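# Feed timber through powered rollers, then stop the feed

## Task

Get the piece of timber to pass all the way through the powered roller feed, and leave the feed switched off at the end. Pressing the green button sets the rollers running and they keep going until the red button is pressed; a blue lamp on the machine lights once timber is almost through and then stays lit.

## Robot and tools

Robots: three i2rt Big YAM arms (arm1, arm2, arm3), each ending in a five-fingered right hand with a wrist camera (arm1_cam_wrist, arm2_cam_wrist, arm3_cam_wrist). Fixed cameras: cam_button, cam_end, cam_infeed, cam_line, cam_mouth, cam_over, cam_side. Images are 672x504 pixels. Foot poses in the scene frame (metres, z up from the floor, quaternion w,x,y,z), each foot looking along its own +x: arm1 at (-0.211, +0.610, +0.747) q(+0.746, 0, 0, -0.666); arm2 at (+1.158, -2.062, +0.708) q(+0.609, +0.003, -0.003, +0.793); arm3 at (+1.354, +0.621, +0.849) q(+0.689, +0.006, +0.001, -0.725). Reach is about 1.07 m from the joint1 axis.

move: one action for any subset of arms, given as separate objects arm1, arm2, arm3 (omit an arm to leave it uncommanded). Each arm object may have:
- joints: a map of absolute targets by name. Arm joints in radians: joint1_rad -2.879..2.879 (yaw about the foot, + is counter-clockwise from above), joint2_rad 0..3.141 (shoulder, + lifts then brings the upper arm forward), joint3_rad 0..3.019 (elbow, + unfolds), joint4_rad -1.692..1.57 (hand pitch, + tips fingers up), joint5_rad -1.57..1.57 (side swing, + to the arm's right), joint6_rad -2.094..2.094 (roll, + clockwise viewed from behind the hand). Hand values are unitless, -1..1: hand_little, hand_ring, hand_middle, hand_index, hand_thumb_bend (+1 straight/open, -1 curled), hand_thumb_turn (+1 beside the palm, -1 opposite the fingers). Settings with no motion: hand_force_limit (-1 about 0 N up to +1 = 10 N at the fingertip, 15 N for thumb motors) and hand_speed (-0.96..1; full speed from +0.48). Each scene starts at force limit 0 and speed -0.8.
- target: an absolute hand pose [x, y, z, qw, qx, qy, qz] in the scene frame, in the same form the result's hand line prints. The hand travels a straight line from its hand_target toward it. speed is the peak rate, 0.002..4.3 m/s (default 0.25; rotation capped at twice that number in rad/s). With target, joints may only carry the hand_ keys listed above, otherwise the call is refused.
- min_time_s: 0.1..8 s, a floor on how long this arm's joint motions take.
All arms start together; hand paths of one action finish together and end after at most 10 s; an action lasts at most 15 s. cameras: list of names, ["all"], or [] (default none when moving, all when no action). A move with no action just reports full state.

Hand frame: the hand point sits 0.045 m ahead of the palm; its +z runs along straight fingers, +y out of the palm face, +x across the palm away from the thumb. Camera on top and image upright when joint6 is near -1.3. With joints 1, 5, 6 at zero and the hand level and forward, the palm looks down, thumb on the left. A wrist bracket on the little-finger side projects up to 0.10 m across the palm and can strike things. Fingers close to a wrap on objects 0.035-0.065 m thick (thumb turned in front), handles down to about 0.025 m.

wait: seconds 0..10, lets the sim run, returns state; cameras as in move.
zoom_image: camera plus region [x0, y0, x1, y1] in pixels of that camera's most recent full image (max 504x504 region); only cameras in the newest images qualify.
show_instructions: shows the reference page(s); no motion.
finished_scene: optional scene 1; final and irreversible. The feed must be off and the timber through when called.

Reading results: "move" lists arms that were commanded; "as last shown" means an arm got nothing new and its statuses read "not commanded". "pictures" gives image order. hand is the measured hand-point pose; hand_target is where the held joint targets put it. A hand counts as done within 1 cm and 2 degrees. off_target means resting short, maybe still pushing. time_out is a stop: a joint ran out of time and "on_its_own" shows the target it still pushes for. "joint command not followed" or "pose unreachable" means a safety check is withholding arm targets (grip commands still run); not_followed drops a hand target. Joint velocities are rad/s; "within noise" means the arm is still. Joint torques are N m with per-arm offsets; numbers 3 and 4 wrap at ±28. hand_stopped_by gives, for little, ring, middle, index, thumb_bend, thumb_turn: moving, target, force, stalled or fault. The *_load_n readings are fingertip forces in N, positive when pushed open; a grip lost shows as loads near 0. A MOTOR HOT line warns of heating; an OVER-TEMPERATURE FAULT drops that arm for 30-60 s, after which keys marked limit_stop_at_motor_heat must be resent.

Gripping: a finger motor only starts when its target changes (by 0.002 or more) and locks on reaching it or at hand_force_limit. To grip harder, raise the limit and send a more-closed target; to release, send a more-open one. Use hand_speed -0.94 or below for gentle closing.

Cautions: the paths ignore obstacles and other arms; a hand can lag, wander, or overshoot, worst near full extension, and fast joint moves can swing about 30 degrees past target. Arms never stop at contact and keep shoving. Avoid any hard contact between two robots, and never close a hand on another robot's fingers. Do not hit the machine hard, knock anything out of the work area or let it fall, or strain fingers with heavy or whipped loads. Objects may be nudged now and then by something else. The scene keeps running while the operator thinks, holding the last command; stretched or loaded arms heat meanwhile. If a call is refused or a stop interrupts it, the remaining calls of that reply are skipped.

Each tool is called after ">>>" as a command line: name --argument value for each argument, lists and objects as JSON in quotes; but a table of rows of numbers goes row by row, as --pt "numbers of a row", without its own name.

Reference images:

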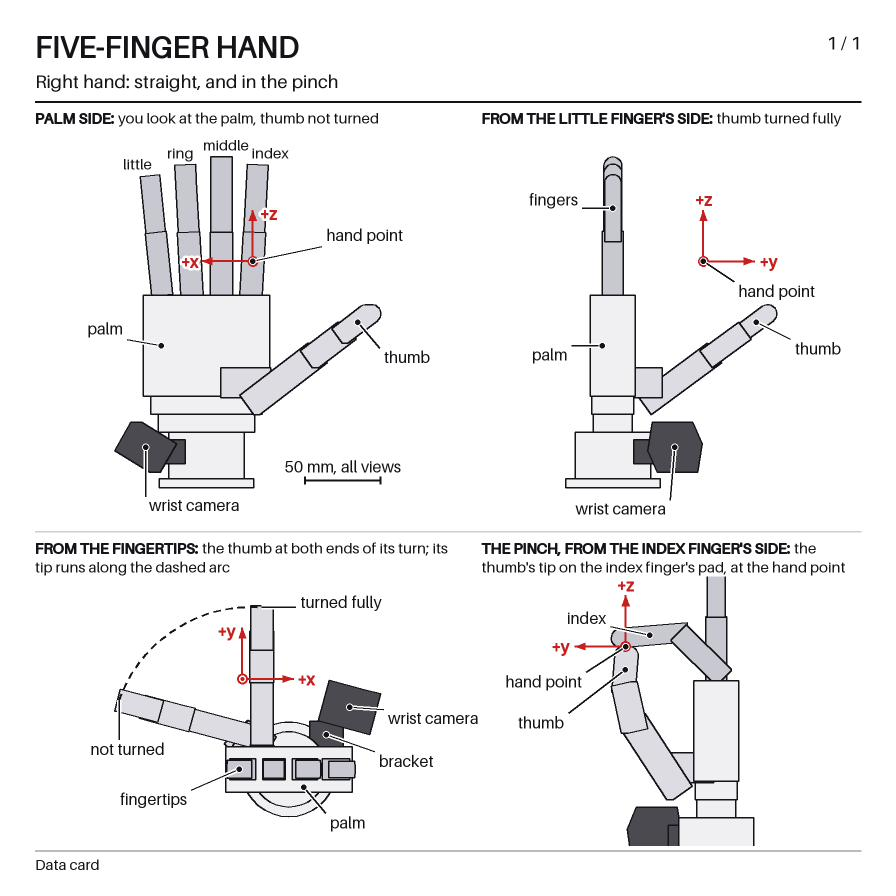

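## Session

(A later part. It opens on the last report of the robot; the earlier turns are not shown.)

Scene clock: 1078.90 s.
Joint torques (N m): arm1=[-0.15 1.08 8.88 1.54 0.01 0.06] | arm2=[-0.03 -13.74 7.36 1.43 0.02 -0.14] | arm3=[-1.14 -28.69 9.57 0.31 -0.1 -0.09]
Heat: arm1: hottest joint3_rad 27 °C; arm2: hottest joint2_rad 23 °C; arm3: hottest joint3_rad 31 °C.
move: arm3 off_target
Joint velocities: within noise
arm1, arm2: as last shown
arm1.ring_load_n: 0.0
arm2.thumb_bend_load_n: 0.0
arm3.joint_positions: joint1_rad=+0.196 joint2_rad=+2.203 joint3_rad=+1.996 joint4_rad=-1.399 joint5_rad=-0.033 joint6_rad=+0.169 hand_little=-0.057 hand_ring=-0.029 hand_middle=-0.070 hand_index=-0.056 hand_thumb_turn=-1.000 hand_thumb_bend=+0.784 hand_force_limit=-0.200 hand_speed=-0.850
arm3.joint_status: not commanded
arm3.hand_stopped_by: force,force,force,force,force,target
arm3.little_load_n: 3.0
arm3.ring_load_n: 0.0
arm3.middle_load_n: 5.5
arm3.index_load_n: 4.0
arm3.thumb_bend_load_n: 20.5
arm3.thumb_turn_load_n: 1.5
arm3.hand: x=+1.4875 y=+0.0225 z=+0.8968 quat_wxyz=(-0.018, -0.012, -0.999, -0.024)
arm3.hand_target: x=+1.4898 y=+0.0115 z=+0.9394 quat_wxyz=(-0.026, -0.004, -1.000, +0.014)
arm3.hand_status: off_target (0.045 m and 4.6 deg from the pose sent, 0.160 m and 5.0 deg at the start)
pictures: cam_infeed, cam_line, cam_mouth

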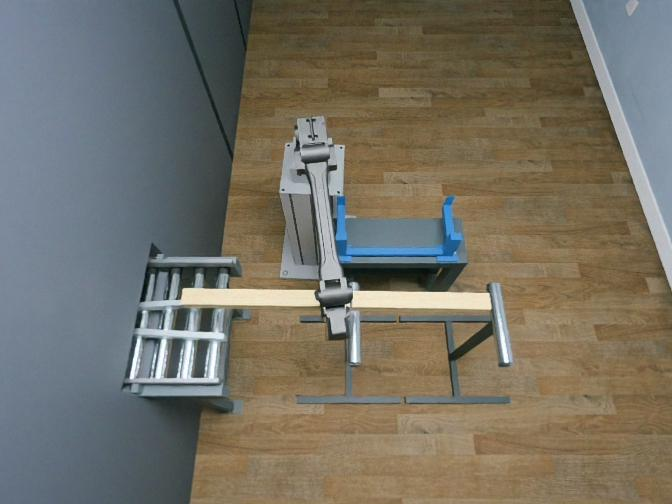

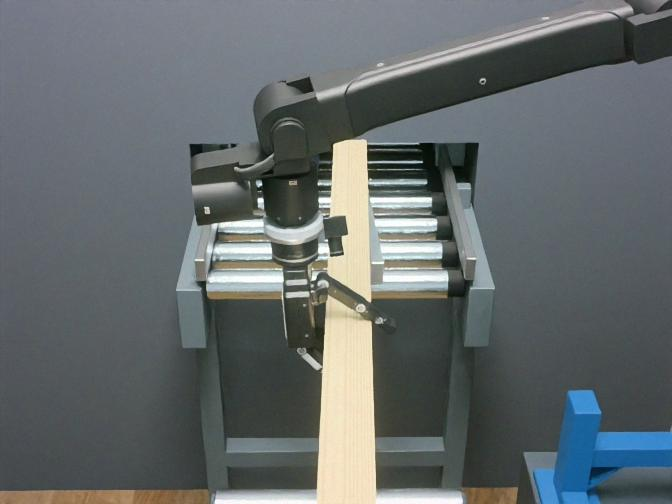

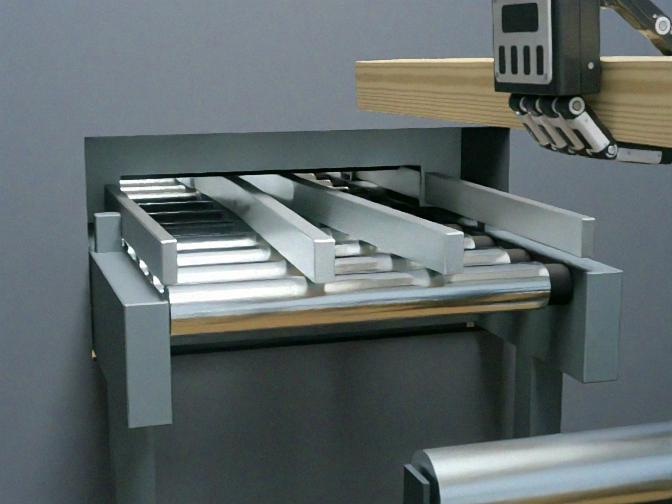

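>>> move --arm3 '{"target":[1.442,0.013,0.85,0.008,-0.008,0.999,-0.038],"speed":0.1}' --cameras '["cam_infeed","cam_mouth","cam_line","arm3_cam_wrist"]'

Scene clock: 1108.97 s.
Joint torques (N m): arm1=[-0.21 1.08 8.88 1.54 0.01 0.05] | arm2=[-0.09 -13.74 7.38 1.43 0.02 -0.13] | arm3=[-1.44 -27.63 8.9 0.57 0.16 -0.1]
Heat: arm1: hottest joint3_rad 27 °C; arm2: hottest joint2_rad 23 °C; arm3: hottest joint3_rad 31 °C.
move: arm3 off_target
Joint velocities: within noise
arm1, arm2: as last shown
arm3.joint_positions: joint1_rad=+0.144 joint2_rad=+2.203 joint3_rad=+1.779 joint4_rad=-1.133 joint5_rad=-0.001 joint6_rad=+0.088 hand_little=-0.057 hand_ring=-0.029 hand_middle=-0.070 hand_index=-0.056 hand_thumb_turn=-1.000 hand_thumb_bend=+0.784 hand_force_limit=-0.200 hand_speed=-0.850
arm3.joint_status: not commanded
arm3.hand_stopped_by: force,force,force,force,force,target
arm3.little_load_n: 3.0
arm3.ring_load_n: 0.5
arm3.middle_load_n: 5.5
arm3.index_load_n: 4.5
arm3.thumb_bend_load_n: 20.0
arm3.thumb_turn_load_n: 1.5
arm3.hand: x=+1.4444 y=+0.0320 z=+0.8135 quat_wxyz=(-0.005, +0.002, -1.000, +0.002)
arm3.hand_target: x=+1.4419 y=+0.0143 z=+0.8498 quat_wxyz=(-0.008, +0.008, -0.999, +0.038)
arm3.hand_status: off_target (0.041 m and 4.2 deg from the pose sent, 0.066 m and 7.6 deg at the start)
pictures: arm3_cam_wrist, cam_infeed, cam_line, cam_mouth

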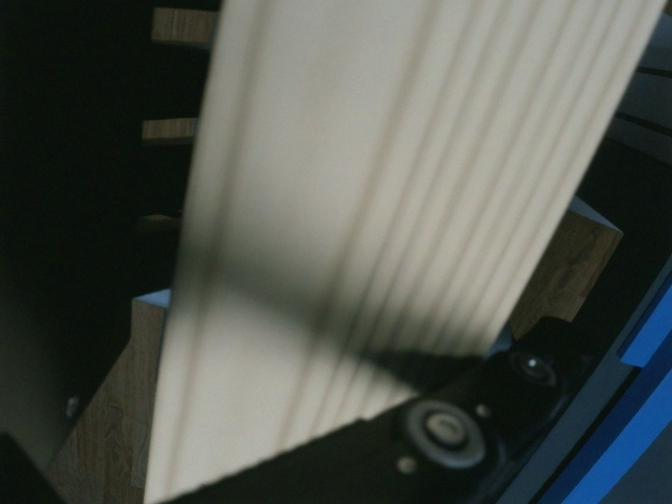

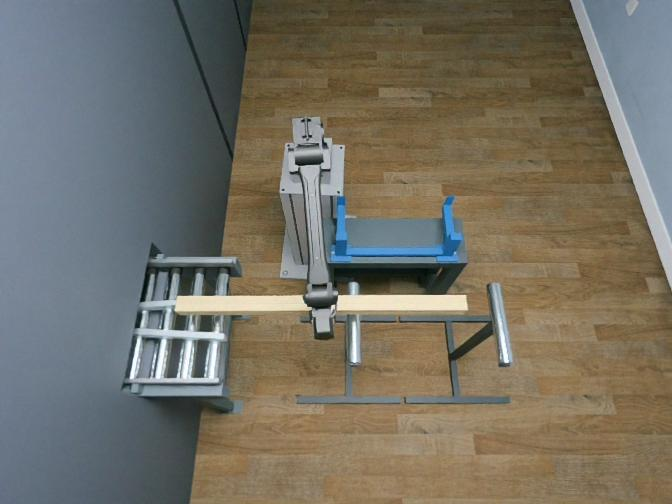

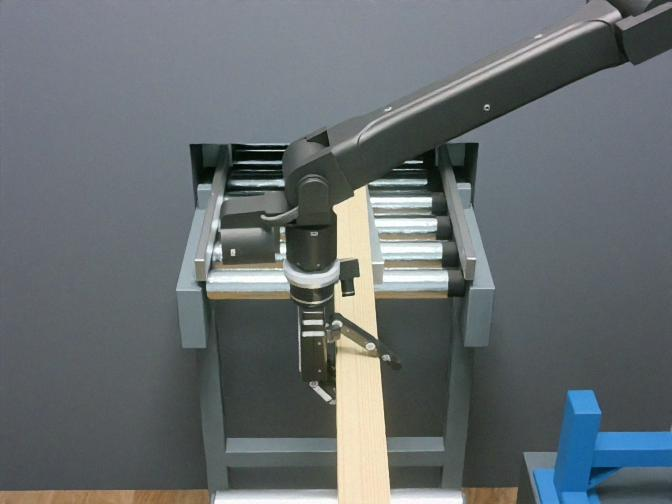

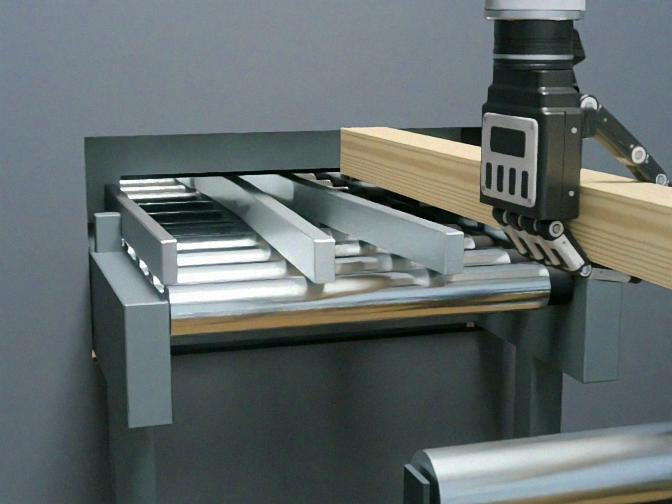

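>>> zoom_image --camera "cam_mouth" --region '[170, 120, 500, 320]'

>>> zoom_image --camera "cam_line" --region '[80, 100, 620, 340]'

>>> zoom_image --camera "cam_infeed" --region '[120, 230, 370, 420]'

Scaled by 1.527 from the camera's image (finer frame: 960x720).

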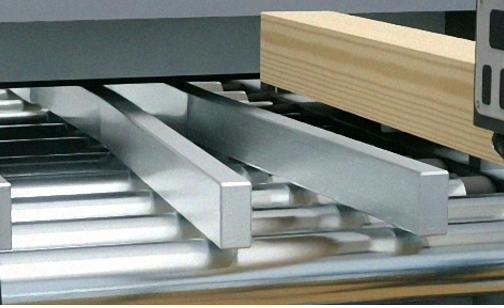

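Region (80, 100, 620, 340) is 540x240 pixels. A region can be at most 504 by 504 pixels.

Scaled by 2.016 from the camera's image (finer frame: 960x720).

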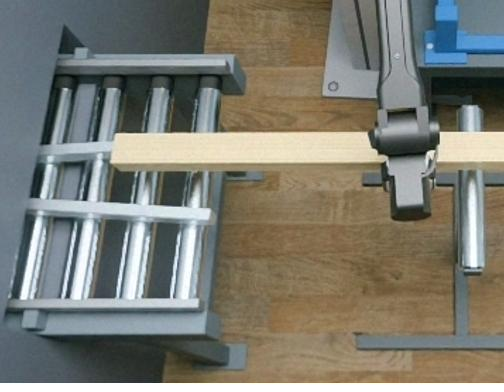

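>>> zoom_image --camera "cam_line" --region '[180, 130, 500, 330]'

Scaled by 1.575 from the camera's image (finer frame: 960x720).

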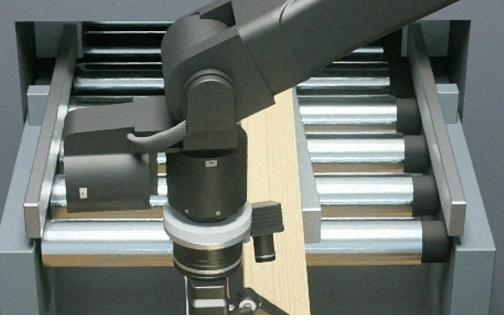

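>>> move --arm3 '{"target":[1.440,-0.011,0.80,0.010,-0.008,0.999,-0.038],"speed":0.1}' --cameras '["cam_infeed","cam_mouth","cam_line"]'

Scene clock: 1178.67 s.
Joint torques (N m): arm1=[-0.15 1.14 8.9 1.54 0.01 0.05] | arm2=[-0.09 -13.74 7.38 1.43 0.02 -0.13] | arm3=[-1.96 -28.63 11.36 0.31 -0.02 -0.05]
Heat: arm1: hottest joint3_rad 27 °C; arm2: hottest joint2_rad 23 °C; arm3: hottest joint3_rad 26 °C.
move: arm3 off_target
Joint velocities: within noise
arm1, arm2: as last shown
arm3.joint_positions: joint1_rad=+0.142 joint2_rad=+2.316 joint3_rad=+1.794 joint4_rad=-1.077 joint5_rad=-0.002 joint6_rad=+0.075 hand_little=-0.057 hand_ring=-0.029 hand_middle=-0.070 hand_index=-0.056 hand_thumb_turn=-1.000 hand_thumb_bend=+0.784 hand_force_limit=-0.200 hand_speed=-0.850
arm3.joint_status: not commanded
arm3.hand_stopped_by: force,force,force,force,force,target
arm3.little_load_n: 2.5
arm3.ring_load_n: 0.5
arm3.middle_load_n: 5.5
arm3.index_load_n: 4.5
arm3.thumb_bend_load_n: 20.5
arm3.thumb_turn_load_n: 1.5
arm3.hand: x=+1.4431 y=+0.0329 z=+0.7498 quat_wxyz=(-0.004, +0.008, -1.000, -0.019)
arm3.hand_target: x=+1.4395 y=-0.0071 z=+0.8012 quat_wxyz=(-0.009, +0.008, -0.999, +0.038)
arm3.hand_status: off_target (0.067 m and 6.6 deg from the pose sent, 0.045 m and 4.2 deg at the start)
pictures: cam_infeed, cam_line, cam_mouth

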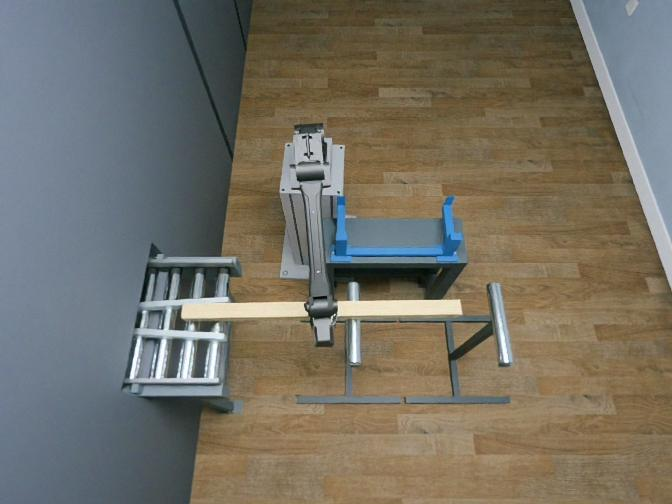

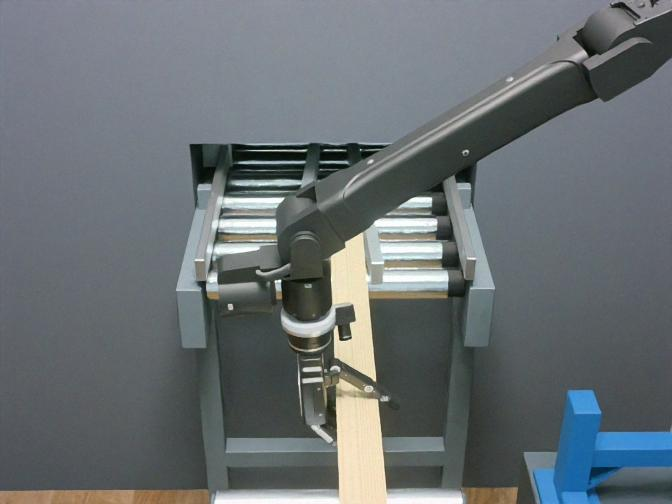

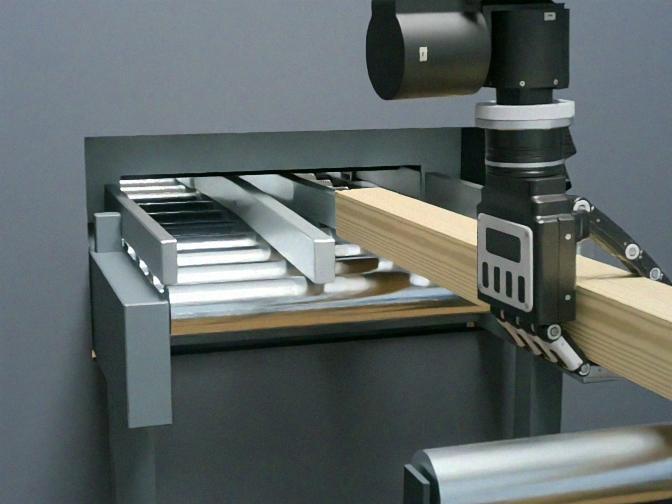

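>>> zoom_image --camera "cam_line" --region '[290, 140, 490, 320]'

>>> zoom_image --camera "cam_mouth" --region '[200, 140, 500, 330]'

>>> zoom_image --camera "cam_infeed" --region '[120, 270, 270, 370]'

Scaled by 2.520 from the camera's image (finer frame: 960x720).

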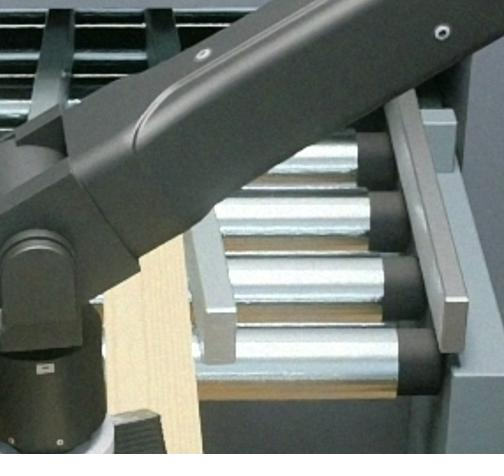

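Scaled by 1.680 from the camera's image (finer frame: 960x720).

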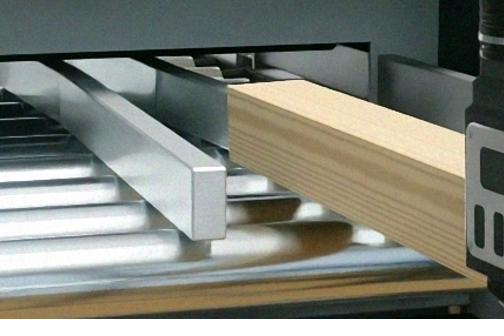

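Scaled by 3.360 from the camera's image (finer frame: 960x720).

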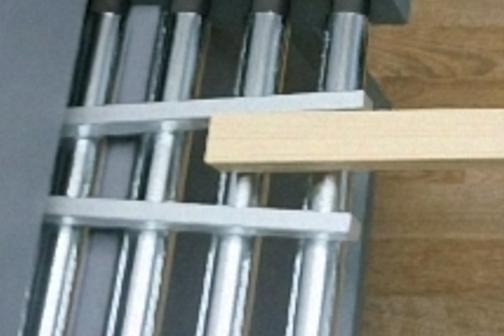

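>>> move --cameras '[]'

Scene clock: 1203.83 s.
Joint torques (N m): arm1=[-0.21 1.08 8.9 1.55 0.01 0.06] | arm2=[-0.09 -13.74 7.38 1.43 0.02 -0.13] | arm3=[-1.96 -28.57 11.4 0.29 -0.01 -0.05]
Heat: arm1: hottest joint3_rad 27 °C; arm2: hottest joint2_rad 23 °C; arm3: hottest joint3_rad 31 °C.
Joint velocities: within noise
arm1.joint_positions: joint1_rad=-0.334 joint2_rad=+0.627 joint3_rad=+1.448 joint4_rad=-1.575 joint5_rad=+0.164 joint6_rad=-0.949 hand_little=+1.000 hand_ring=+1.000 hand_middle=+1.000 hand_index=+1.000 hand_thumb_turn=+1.000 hand_thumb_bend=+1.000 hand_force_limit=+0.000 hand_speed=-0.800
arm1.joint_status: not commanded
arm1.hand_stopped_by: target,target,target,target,target,target
arm1.little_load_n: 0.0
arm1.ring_load_n: 0.0
arm1.middle_load_n: 0.0
arm1.index_load_n: 0.0
arm1.thumb_bend_load_n: 0.0
arm1.thumb_turn_load_n: 0.0
arm1.hand: x=-0.3092 y=+0.4634 z=+1.2114 quat_wxyz=(+0.280, +0.295, -0.867, +0.289) (m; scene frame)
arm1.hand_target: x=-0.3091 y=+0.4636 z=+1.2197 quat_wxyz=(+0.286, +0.292, -0.863, +0.297) (m; scene frame)
arm1.hand_status: not commanded
arm2.joint_positions: joint1_rad=+0.122 joint2_rad=+1.423 joint3_rad=+1.397 joint4_rad=-1.583 joint5_rad=-0.003 joint6_rad=+0.121 hand_little=-1.000 hand_ring=-1.000 hand_middle=-1.000 hand_index=+1.000 hand_thumb_turn=+1.000 hand_thumb_bend=+1.000 hand_force_limit=+0.000 hand_speed=-0.800
arm2.joint_status: not commanded
arm2.hand_stopped_by: target,target,target,target,target,target
arm2.little_load_n: 0.0
arm2.ring_load_n: 0.0
arm2.middle_load_n: 0.5
arm2.index_load_n: 0.0
arm2.thumb_bend_load_n: 0.0
arm2.thumb_turn_load_n: 0.0
arm2.hand: x=+0.9928 y=-1.7550 z=+0.9508 quat_wxyz=(+0.014, +0.991, +0.130, +0.003) (m; scene frame)
arm2.hand_target: x=+0.9966 y=-1.7531 z=+0.9551 quat_wxyz=(+0.000, +0.991, +0.130, +0.000) (m; scene frame)
arm2.hand_status: not commanded
arm3.joint_positions: joint1_rad=+0.142 joint2_rad=+2.316 joint3_rad=+1.794 joint4_rad=-1.077 joint5_rad=-0.002 joint6_rad=+0.075 hand_little=-0.057 hand_ring=-0.029 hand_middle=-0.070 hand_index=-0.056 hand_thumb_turn=-1.000 hand_thumb_bend=+0.784 hand_force_limit=-0.200 hand_speed=-0.850
arm3.joint_status: not commanded
arm3.hand_stopped_by: force,force,force,force,force,target
arm3.little_load_n: 3.0
arm3.ring_load_n: 0.5
arm3.middle_load_n: 5.5
arm3.index_load_n: 4.5
arm3.thumb_bend_load_n: 20.5
arm3.thumb_turn_load_n: 1.5
arm3.hand: x=+1.4431 y=+0.0329 z=+0.7498 quat_wxyz=(-0.004, +0.008, -1.000, -0.019) (m; scene frame)
arm3.hand_target: x=+1.4395 y=-0.0071 z=+0.8012 quat_wxyz=(-0.009, +0.008, -0.999, +0.038) (m; scene frame)
arm3.hand_status: off_target (0.067 m and 6.6 deg from the pose sent, 0.045 m and 4.2 deg at the start)
pictures: none
No camera images: "cameras" was empty.

>>> move --arm3 '{"target":[1.440,-0.035,0.815,0.020,-0.008,0.999,-0.032],"speed":0.1}' --cameras '["cam_infeed","cam_mouth","cam_line"]'

Scene clock: 1213.13 s.
Joint torques (N m): arm1=[-0.21 1.08 8.9 1.55 0 0.06] | arm2=[-0.09 -13.74 7.36 1.43 0.02 -0.14] | arm3=[-1.85 -28.75 11.79 -0.29 -0.06 -0.08]
Heat: arm1: hottest joint3_rad 27 °C; arm2: hottest joint2_rad 23 °C; arm3: hottest joint3_rad 32 °C.
move: arm3 off_target
Joint velocities: within noise
arm1, arm2: as last shown
arm1.ring_load_n: 0.5
arm2.middle_load_n: 0.0
arm2.thumb_turn_load_n: -0.5
arm3.joint_positions: joint1_rad=+0.132 joint2_rad=+2.371 joint3_rad=+1.947 joint4_rad=-1.164 joint5_rad=-0.022 joint6_rad=+0.071 hand_little=-0.057 hand_ring=-0.029 hand_middle=-0.070 hand_index=-0.056 hand_thumb_turn=-1.000 hand_thumb_bend=+0.784 hand_force_limit=-0.200 hand_speed=-0.850
arm3.joint_status: not commanded
arm3.hand_stopped_by: force,force,force,force,force,target
arm3.little_load_n: 3.0
arm3.ring_load_n: 0.0
arm3.middle_load_n: 5.5
arm3.index_load_n: 4.5
arm3.thumb_bend_load_n: 20.5
arm3.thumb_turn_load_n: 1.5
arm3.hand: x=+1.4437 y=+0.0001 z=+0.7655 quat_wxyz=(-0.015, +0.005, -1.000, -0.014)
arm3.hand_target: x=+1.4397 y=-0.0317 z=+0.8155 quat_wxyz=(-0.019, +0.008, -0.999, +0.033)
arm3.hand_status: off_target (0.061 m and 5.3 deg from the pose sent, 0.094 m and 6.1 deg at the start)
pictures: cam_infeed, cam_line, cam_mouth

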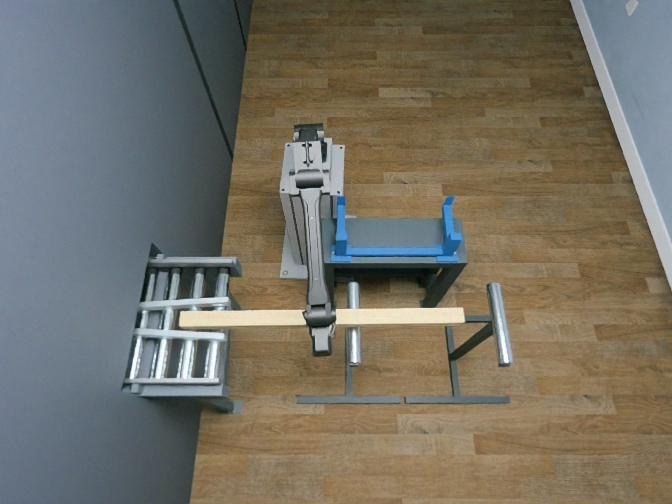

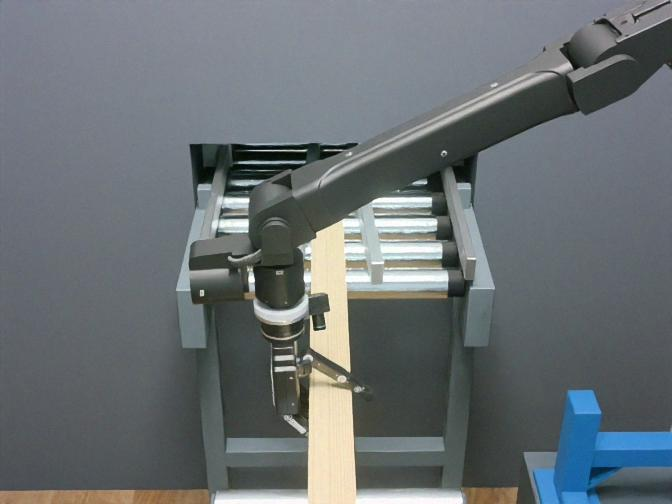

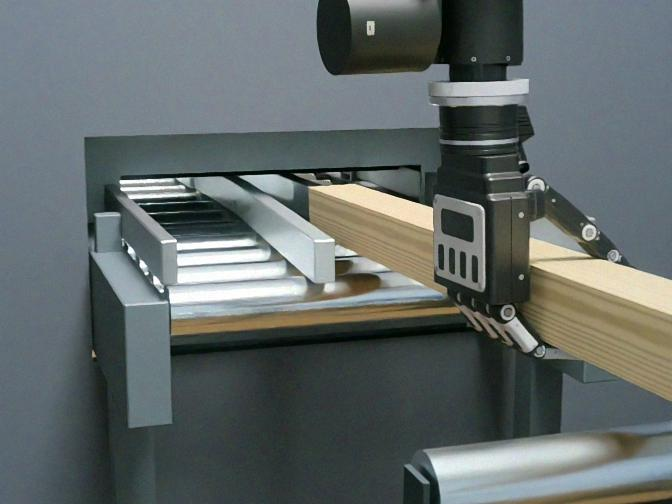

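>>> move --arm3 '{"target":[1.440,-0.028,0.780,0.020,-0.004,0.999,-0.032],"speed":0.08}' --cameras '["cam_infeed","cam_mouth","cam_line"]'

Scene clock: 1224.53 s.
Joint torques (N m): arm1=[-0.21 1.08 8.88 1.54 0.01 0.06] | arm2=[-0.09 -13.74 7.38 1.43 0.02 -0.14] | arm3=[-1.9 -28.86 8.91 0.53 -0.09 -0.01]
Heat: arm1: hottest joint3_rad 27 °C; arm2: hottest joint2_rad 23 °C; arm3: hottest joint3_rad 31 °C.
move: arm3 off_target
Joint velocities: within noise
arm1, arm2: as last shown
arm1.ring_load_n: 0.0
arm2.index_load_n: -0.5
arm2.thumb_turn_load_n: 0.0
arm3.joint_positions: joint1_rad=+0.132 joint2_rad=+2.394 joint3_rad=+1.936 joint4_rad=-1.105 joint5_rad=-0.023 joint6_rad=+0.071 hand_little=-0.057 hand_ring=-0.029 hand_middle=-0.070 hand_index=-0.056 hand_thumb_turn=-1.000 hand_thumb_bend=+0.784 hand_force_limit=-0.200 hand_speed=-0.850
arm3.joint_status: not commanded
arm3.hand_stopped_by: force,force,force,force,force,target
arm3.little_load_n: 2.5
arm3.ring_load_n: 0.5
arm3.middle_load_n: 5.5
arm3.index_load_n: 4.0
arm3.thumb_bend_load_n: 20.5
arm3.thumb_turn_load_n: 1.5
arm3.hand: x=+1.4439 y=-0.0056 z=+0.7444 quat_wxyz=(-0.016, +0.005, -1.000, -0.002)
arm3.hand_target: x=+1.4397 y=-0.0268 z=+0.7800 quat_wxyz=(-0.020, +0.004, -0.999, +0.032)
arm3.hand_status: off_target (0.042 m and 3.9 deg from the pose sent, 0.032 m and 5.3 deg at the start)
pictures: cam_infeed, cam_line, cam_mouth

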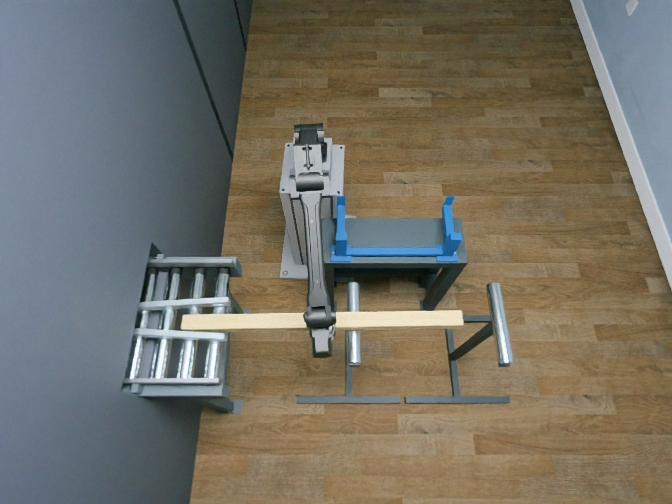

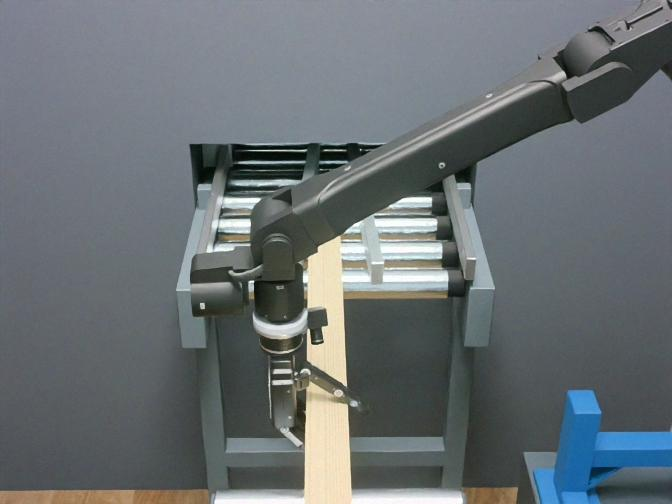

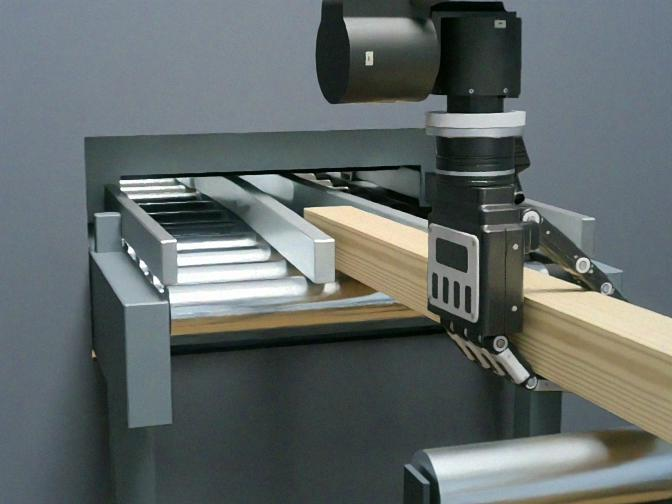

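>>> move --arm3 '{"target":[1.440,-0.018,0.755,0.016,-0.004,0.999,-0.032],"speed":0.08}' --cameras '["cam_infeed","cam_mouth","cam_line"]'

Scene clock: 1241.53 s.
Joint torques (N m): arm1=[-0.26 1.08 8.88 1.54 0.01 0.05] | arm2=[-0.09 -13.74 7.38 1.43 0.02 -0.13] | arm3=[-1.55 -27.81 7.9 0.83 -0.04 0.03]
Heat: arm1: hottest joint3_rad 27 °C; arm2: hottest joint2_rad 23 °C; arm3: hottest joint3_rad 30 °C.
move: arm3 off_target
Joint velocities: within noise
arm1, arm2: as last shown
arm2.index_load_n: 0.0
arm3.joint_positions: joint1_rad=+0.132 joint2_rad=+2.394 joint3_rad=+1.886 joint4_rad=-1.046 joint5_rad=-0.015 joint6_rad=+0.071 hand_little=-0.057 hand_ring=-0.029 hand_middle=-0.070 hand_index=-0.056 hand_thumb_turn=-1.000 hand_thumb_bend=+0.784 hand_force_limit=-0.200 hand_speed=-0.850
arm3.joint_status: not commanded
arm3.hand_stopped_by: force,force,force,force,force,target
arm3.little_load_n: 0.0
arm3.ring_load_n: 0.0
arm3.middle_load_n: 4.5
arm3.index_load_n: 5.5
arm3.thumb_bend_load_n: 19.5
arm3.thumb_turn_load_n: 2.0
arm3.hand: x=+1.4421 y=+0.0011 z=+0.7268 quat_wxyz=(-0.012, +0.005, -1.000, +0.003)
arm3.hand_target: x=+1.4398 y=-0.0172 z=+0.7550 quat_wxyz=(-0.016, +0.004, -0.999, +0.032)
arm3.hand_status: off_target (0.034 m and 3.4 deg from the pose sent, 0.017 m and 3.9 deg at the start)
pictures: cam_infeed, cam_line, cam_mouth

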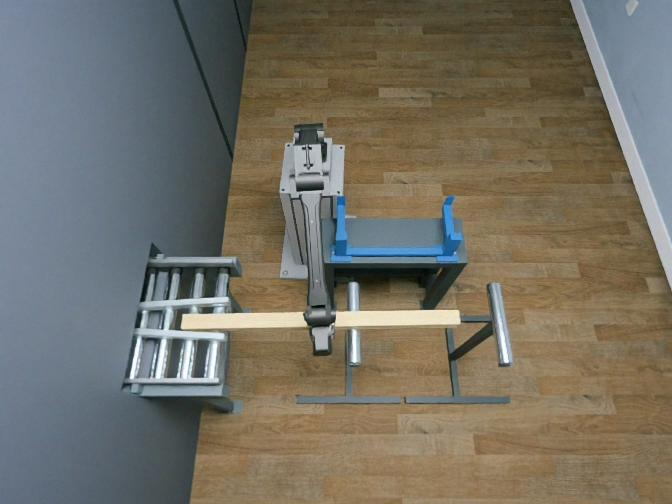

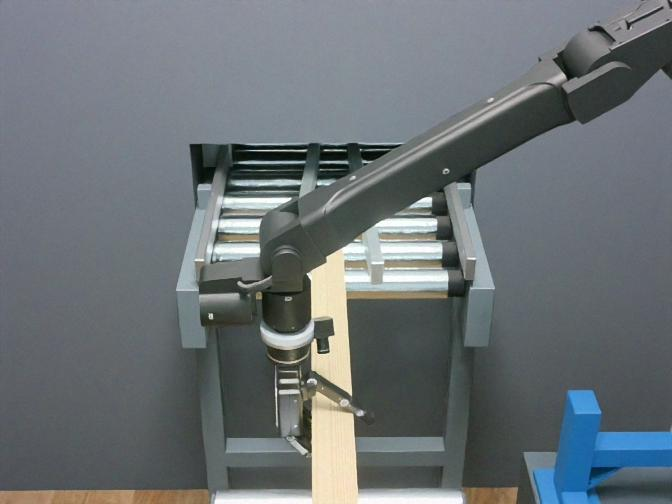

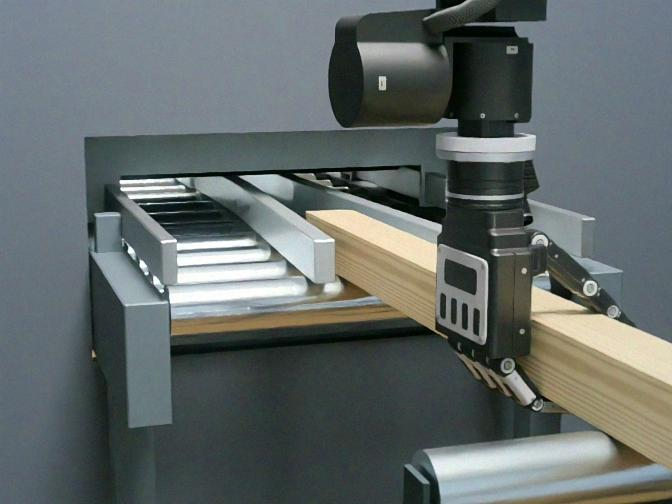

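>>> move --arm3 '{"target":[1.440,-0.016,0.735,0.002,-0.002,0.999,-0.032],"speed":0.06}' --cameras '["cam_mouth","cam_line"]'

Scene clock: 1251.67 s.
Joint torques (N m): arm1=[-0.21 1.08 8.9 1.55 0.01 0.06] | arm2=[-0.09 -13.74 7.38 1.43 0.02 -0.13] | arm3=[-0.91 -26.17 7.41 1.85 0.43 0.13]
Heat: arm1: hottest joint3_rad 27 °C; arm2: hottest joint2_rad 23 °C; arm3: hottest joint3_rad 28 °C.
move: arm3 off_target
Joint velocities: within noise
arm1, arm2: as last shown
arm3.joint_positions: joint1_rad=+0.132 joint2_rad=+2.394 joint3_rad=+1.881 joint4_rad=-1.038 joint5_rad=+0.001 joint6_rad=+0.072 hand_little=-0.057 hand_ring=-0.029 hand_middle=-0.070 hand_index=-0.056 hand_thumb_turn=-1.000 hand_thumb_bend=+0.784 hand_force_limit=-0.200 hand_speed=-0.850
arm3.joint_status: not commanded
arm3.hand_stopped_by: force,force,force,force,force,target
arm3.little_load_n: 1.5
arm3.ring_load_n: 0.0
arm3.middle_load_n: 4.0
arm3.index_load_n: 4.0
arm3.thumb_bend_load_n: 20.5
arm3.thumb_turn_load_n: 0.5
arm3.hand: x=+1.4391 y=+0.0007 z=+0.7245 quat_wxyz=(-0.004, +0.004, -1.000, +0.005)
arm3.hand_target: x=+1.4399 y=-0.0156 z=+0.7354 quat_wxyz=(-0.002, +0.002, -0.999, +0.032)
arm3.hand_status: off_target (0.020 m and 3.1 deg from the pose sent, 0.019 m and 3.6 deg at the start)
pictures: cam_line, cam_mouth

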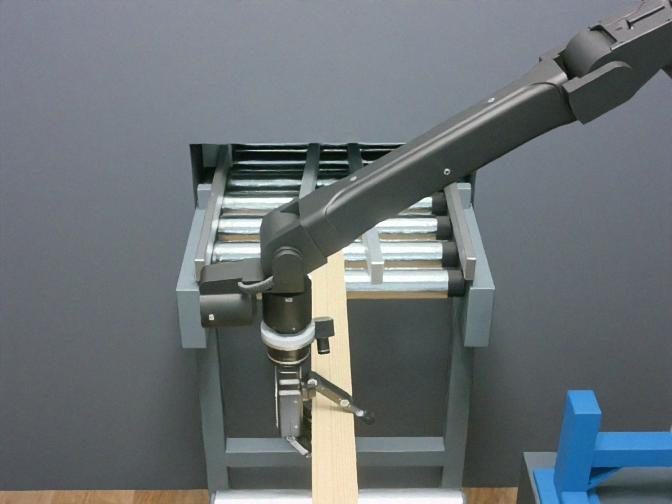

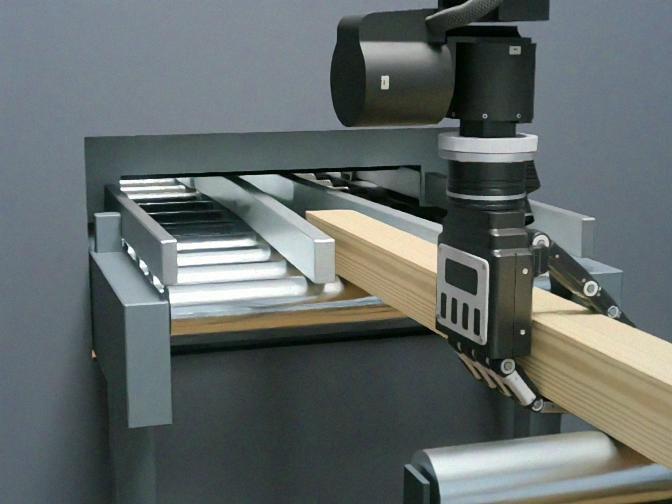

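>>> move --arm3 '{"target":[1.380,-0.010,0.743,0.004,-0.001,0.999,-0.034],"speed":0.06}' --cameras '["cam_mouth","cam_line","cam_infeed"]'

Scene clock: 1267.80 s.
Joint torques (N m): arm1=[-0.21 1.08 8.9 1.54 0.01 0.06] | arm2=[-0.09 -13.74 7.36 1.43 0.02 -0.13] | arm3=[-2.08 -27.22 6.87 1.2 0.13 -0.14]
Heat: arm1: hottest joint3_rad 27 °C; arm2: hottest joint2_rad 23 °C; arm3: hottest joint3_rad 27 °C.
move: arm3 off_target
Joint velocities: within noise
arm1, arm2: as last shown
arm3.joint_positions: joint1_rad=+0.056 joint2_rad=+2.374 joint3_rad=+1.843 joint4_rad=-1.008 joint5_rad=-0.001 joint6_rad=+0.009 hand_little=-0.057 hand_ring=-0.029 hand_middle=-0.070 hand_index=-0.056 hand_thumb_turn=-1.000 hand_thumb_bend=+0.784 hand_force_limit=-0.200 hand_speed=-0.850
arm3.joint_status: not commanded
arm3.hand_stopped_by: force,force,force,force,force,target
arm3.little_load_n: 1.5
arm3.ring_load_n: 0.0
arm3.middle_load_n: 4.0
arm3.index_load_n: 4.0
arm3.thumb_bend_load_n: 20.0
arm3.thumb_turn_load_n: 0.5
arm3.hand: x=+1.3885 y=+0.0023 z=+0.7244 quat_wxyz=(-0.004, -0.002, -1.000, +0.011)
arm3.hand_target: x=+1.3799 y=-0.0095 z=+0.7429 quat_wxyz=(-0.004, +0.001, -0.999, +0.034)
arm3.hand_status: off_target (0.024 m and 2.6 deg from the pose sent, 0.063 m and 3.3 deg at the start)
pictures: cam_infeed, cam_line, cam_mouth

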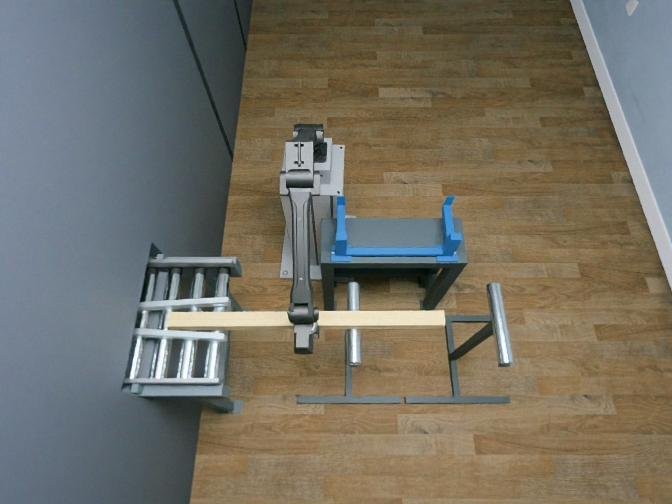

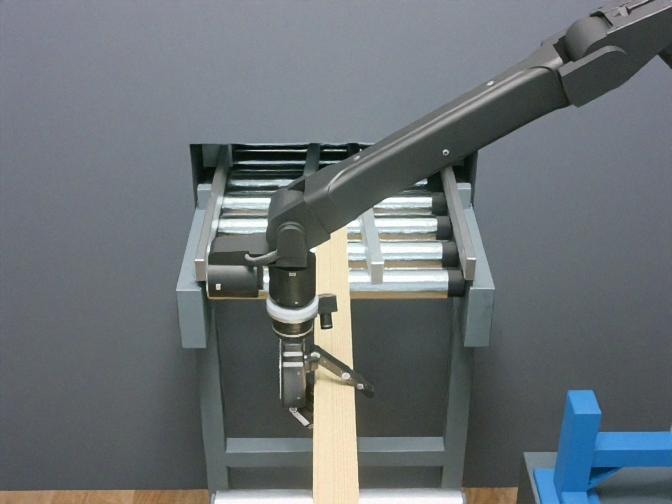

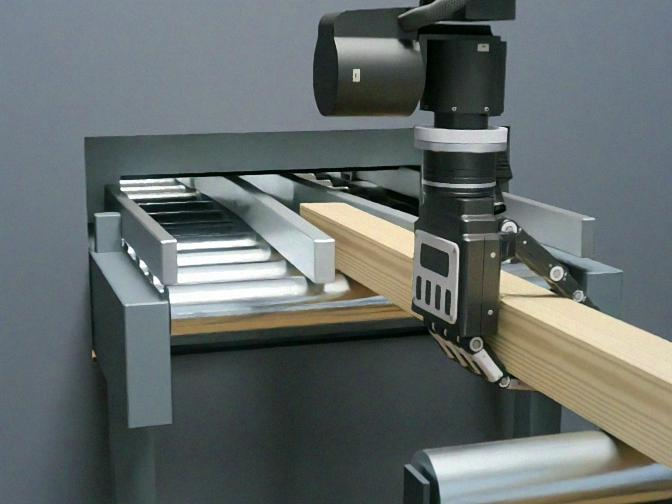

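>>> move --arm3 '{"target":[1.290,-0.008,0.745,0.004,0.003,0.999,-0.034],"speed":0.06}' --cameras '["cam_mouth","cam_line","cam_infeed","cam_over"]'

>>> zoom_image --camera "cam_infeed" --region '[120, 270, 270, 370]'

Scene clock: 1277.03 s.
Joint torques (N m): arm1=[-0.21 1.03 8.88 1.55 0.01 0.06] | arm2=[-0.09 -13.74 7.38 1.43 0.02 -0.13] | arm3=[-2.43 -26.58 8.43 0.5 0.1 -0.33]
Heat: arm1: hottest joint3_rad 27 °C; arm2: hottest joint2_rad 23 °C; arm3: hottest joint3_rad 27 °C.
move: arm3 off_target
Joint velocities: within noise
arm1, arm2: as last shown
arm3.joint_positions: joint1_rad=-0.073 joint2_rad=+2.372 joint3_rad=+1.842 joint4_rad=-1.006 joint5_rad=-0.009 joint6_rad=-0.097 hand_little=-0.057 hand_ring=-0.029 hand_middle=-0.070 hand_index=-0.056 hand_thumb_turn=-1.000 hand_thumb_bend=+0.784 hand_force_limit=-0.200 hand_speed=-0.850
arm3.joint_status: not commanded
arm3.hand_stopped_by: force,force,force,force,force,target
arm3.little_load_n: 0.0
arm3.ring_load_n: 0.0
arm3.middle_load_n: 4.5
arm3.index_load_n: 4.5
arm3.thumb_bend_load_n: 19.5
arm3.thumb_turn_load_n: 2.0
arm3.hand: x=+1.3039 y=+0.0065 z=+0.7242 quat_wxyz=(-0.007, -0.014, -1.000, +0.013)
arm3.hand_target: x=+1.2902 y=-0.0074 z=+0.7451 quat_wxyz=(-0.003, -0.003, -0.999, +0.034)
arm3.hand_status: off_target (0.029 m and 2.7 deg from the pose sent, 0.101 m and 2.6 deg at the start)
pictures: cam_infeed, cam_line, cam_mouth, cam_over

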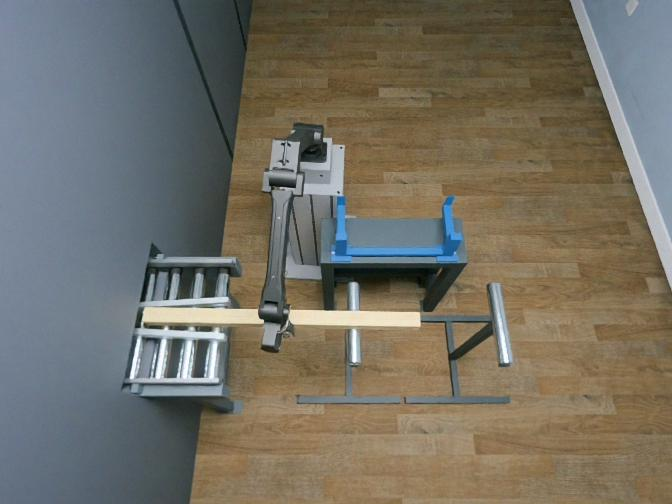

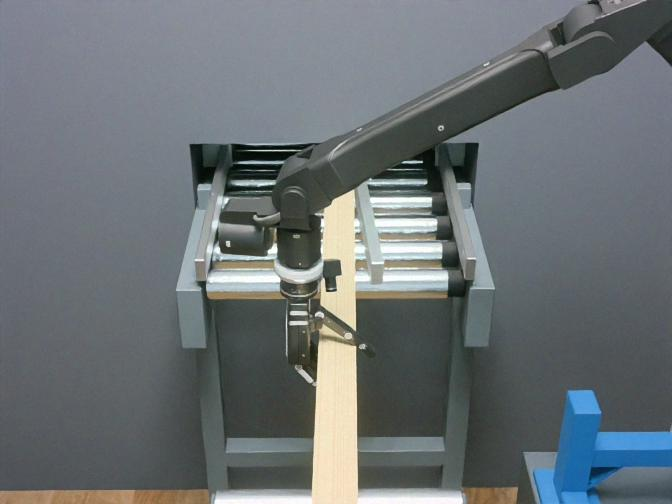

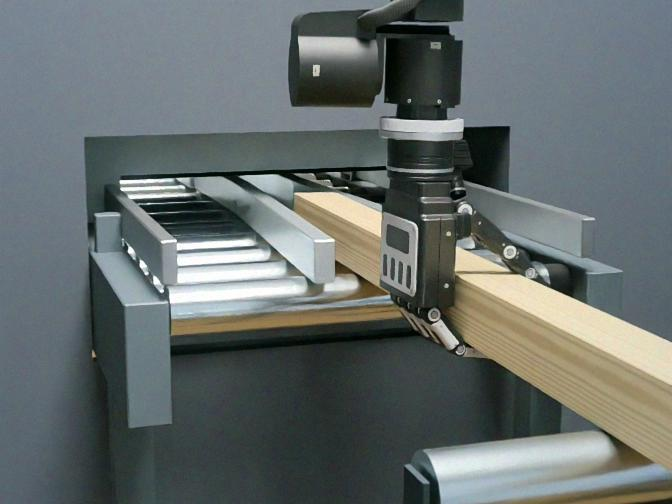

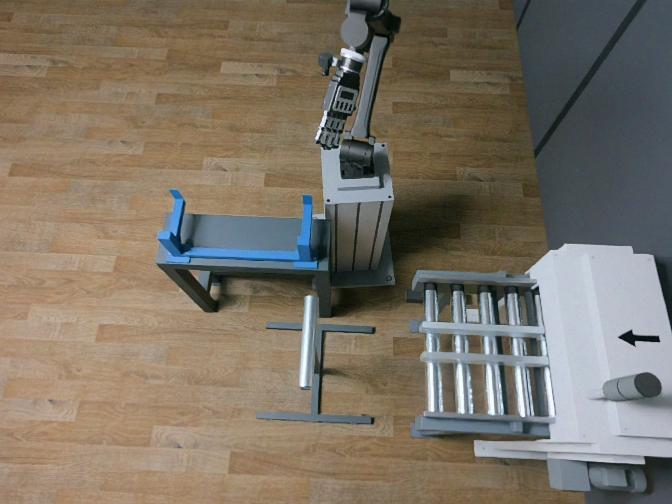

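Scaled by 3.360 from the camera's image (finer frame: 960x720).

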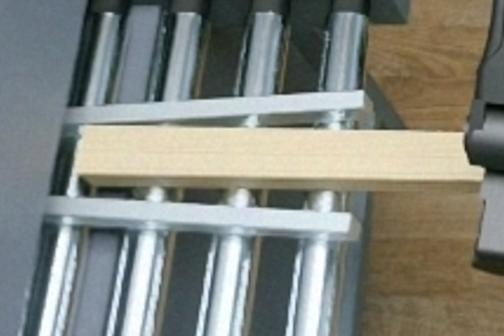

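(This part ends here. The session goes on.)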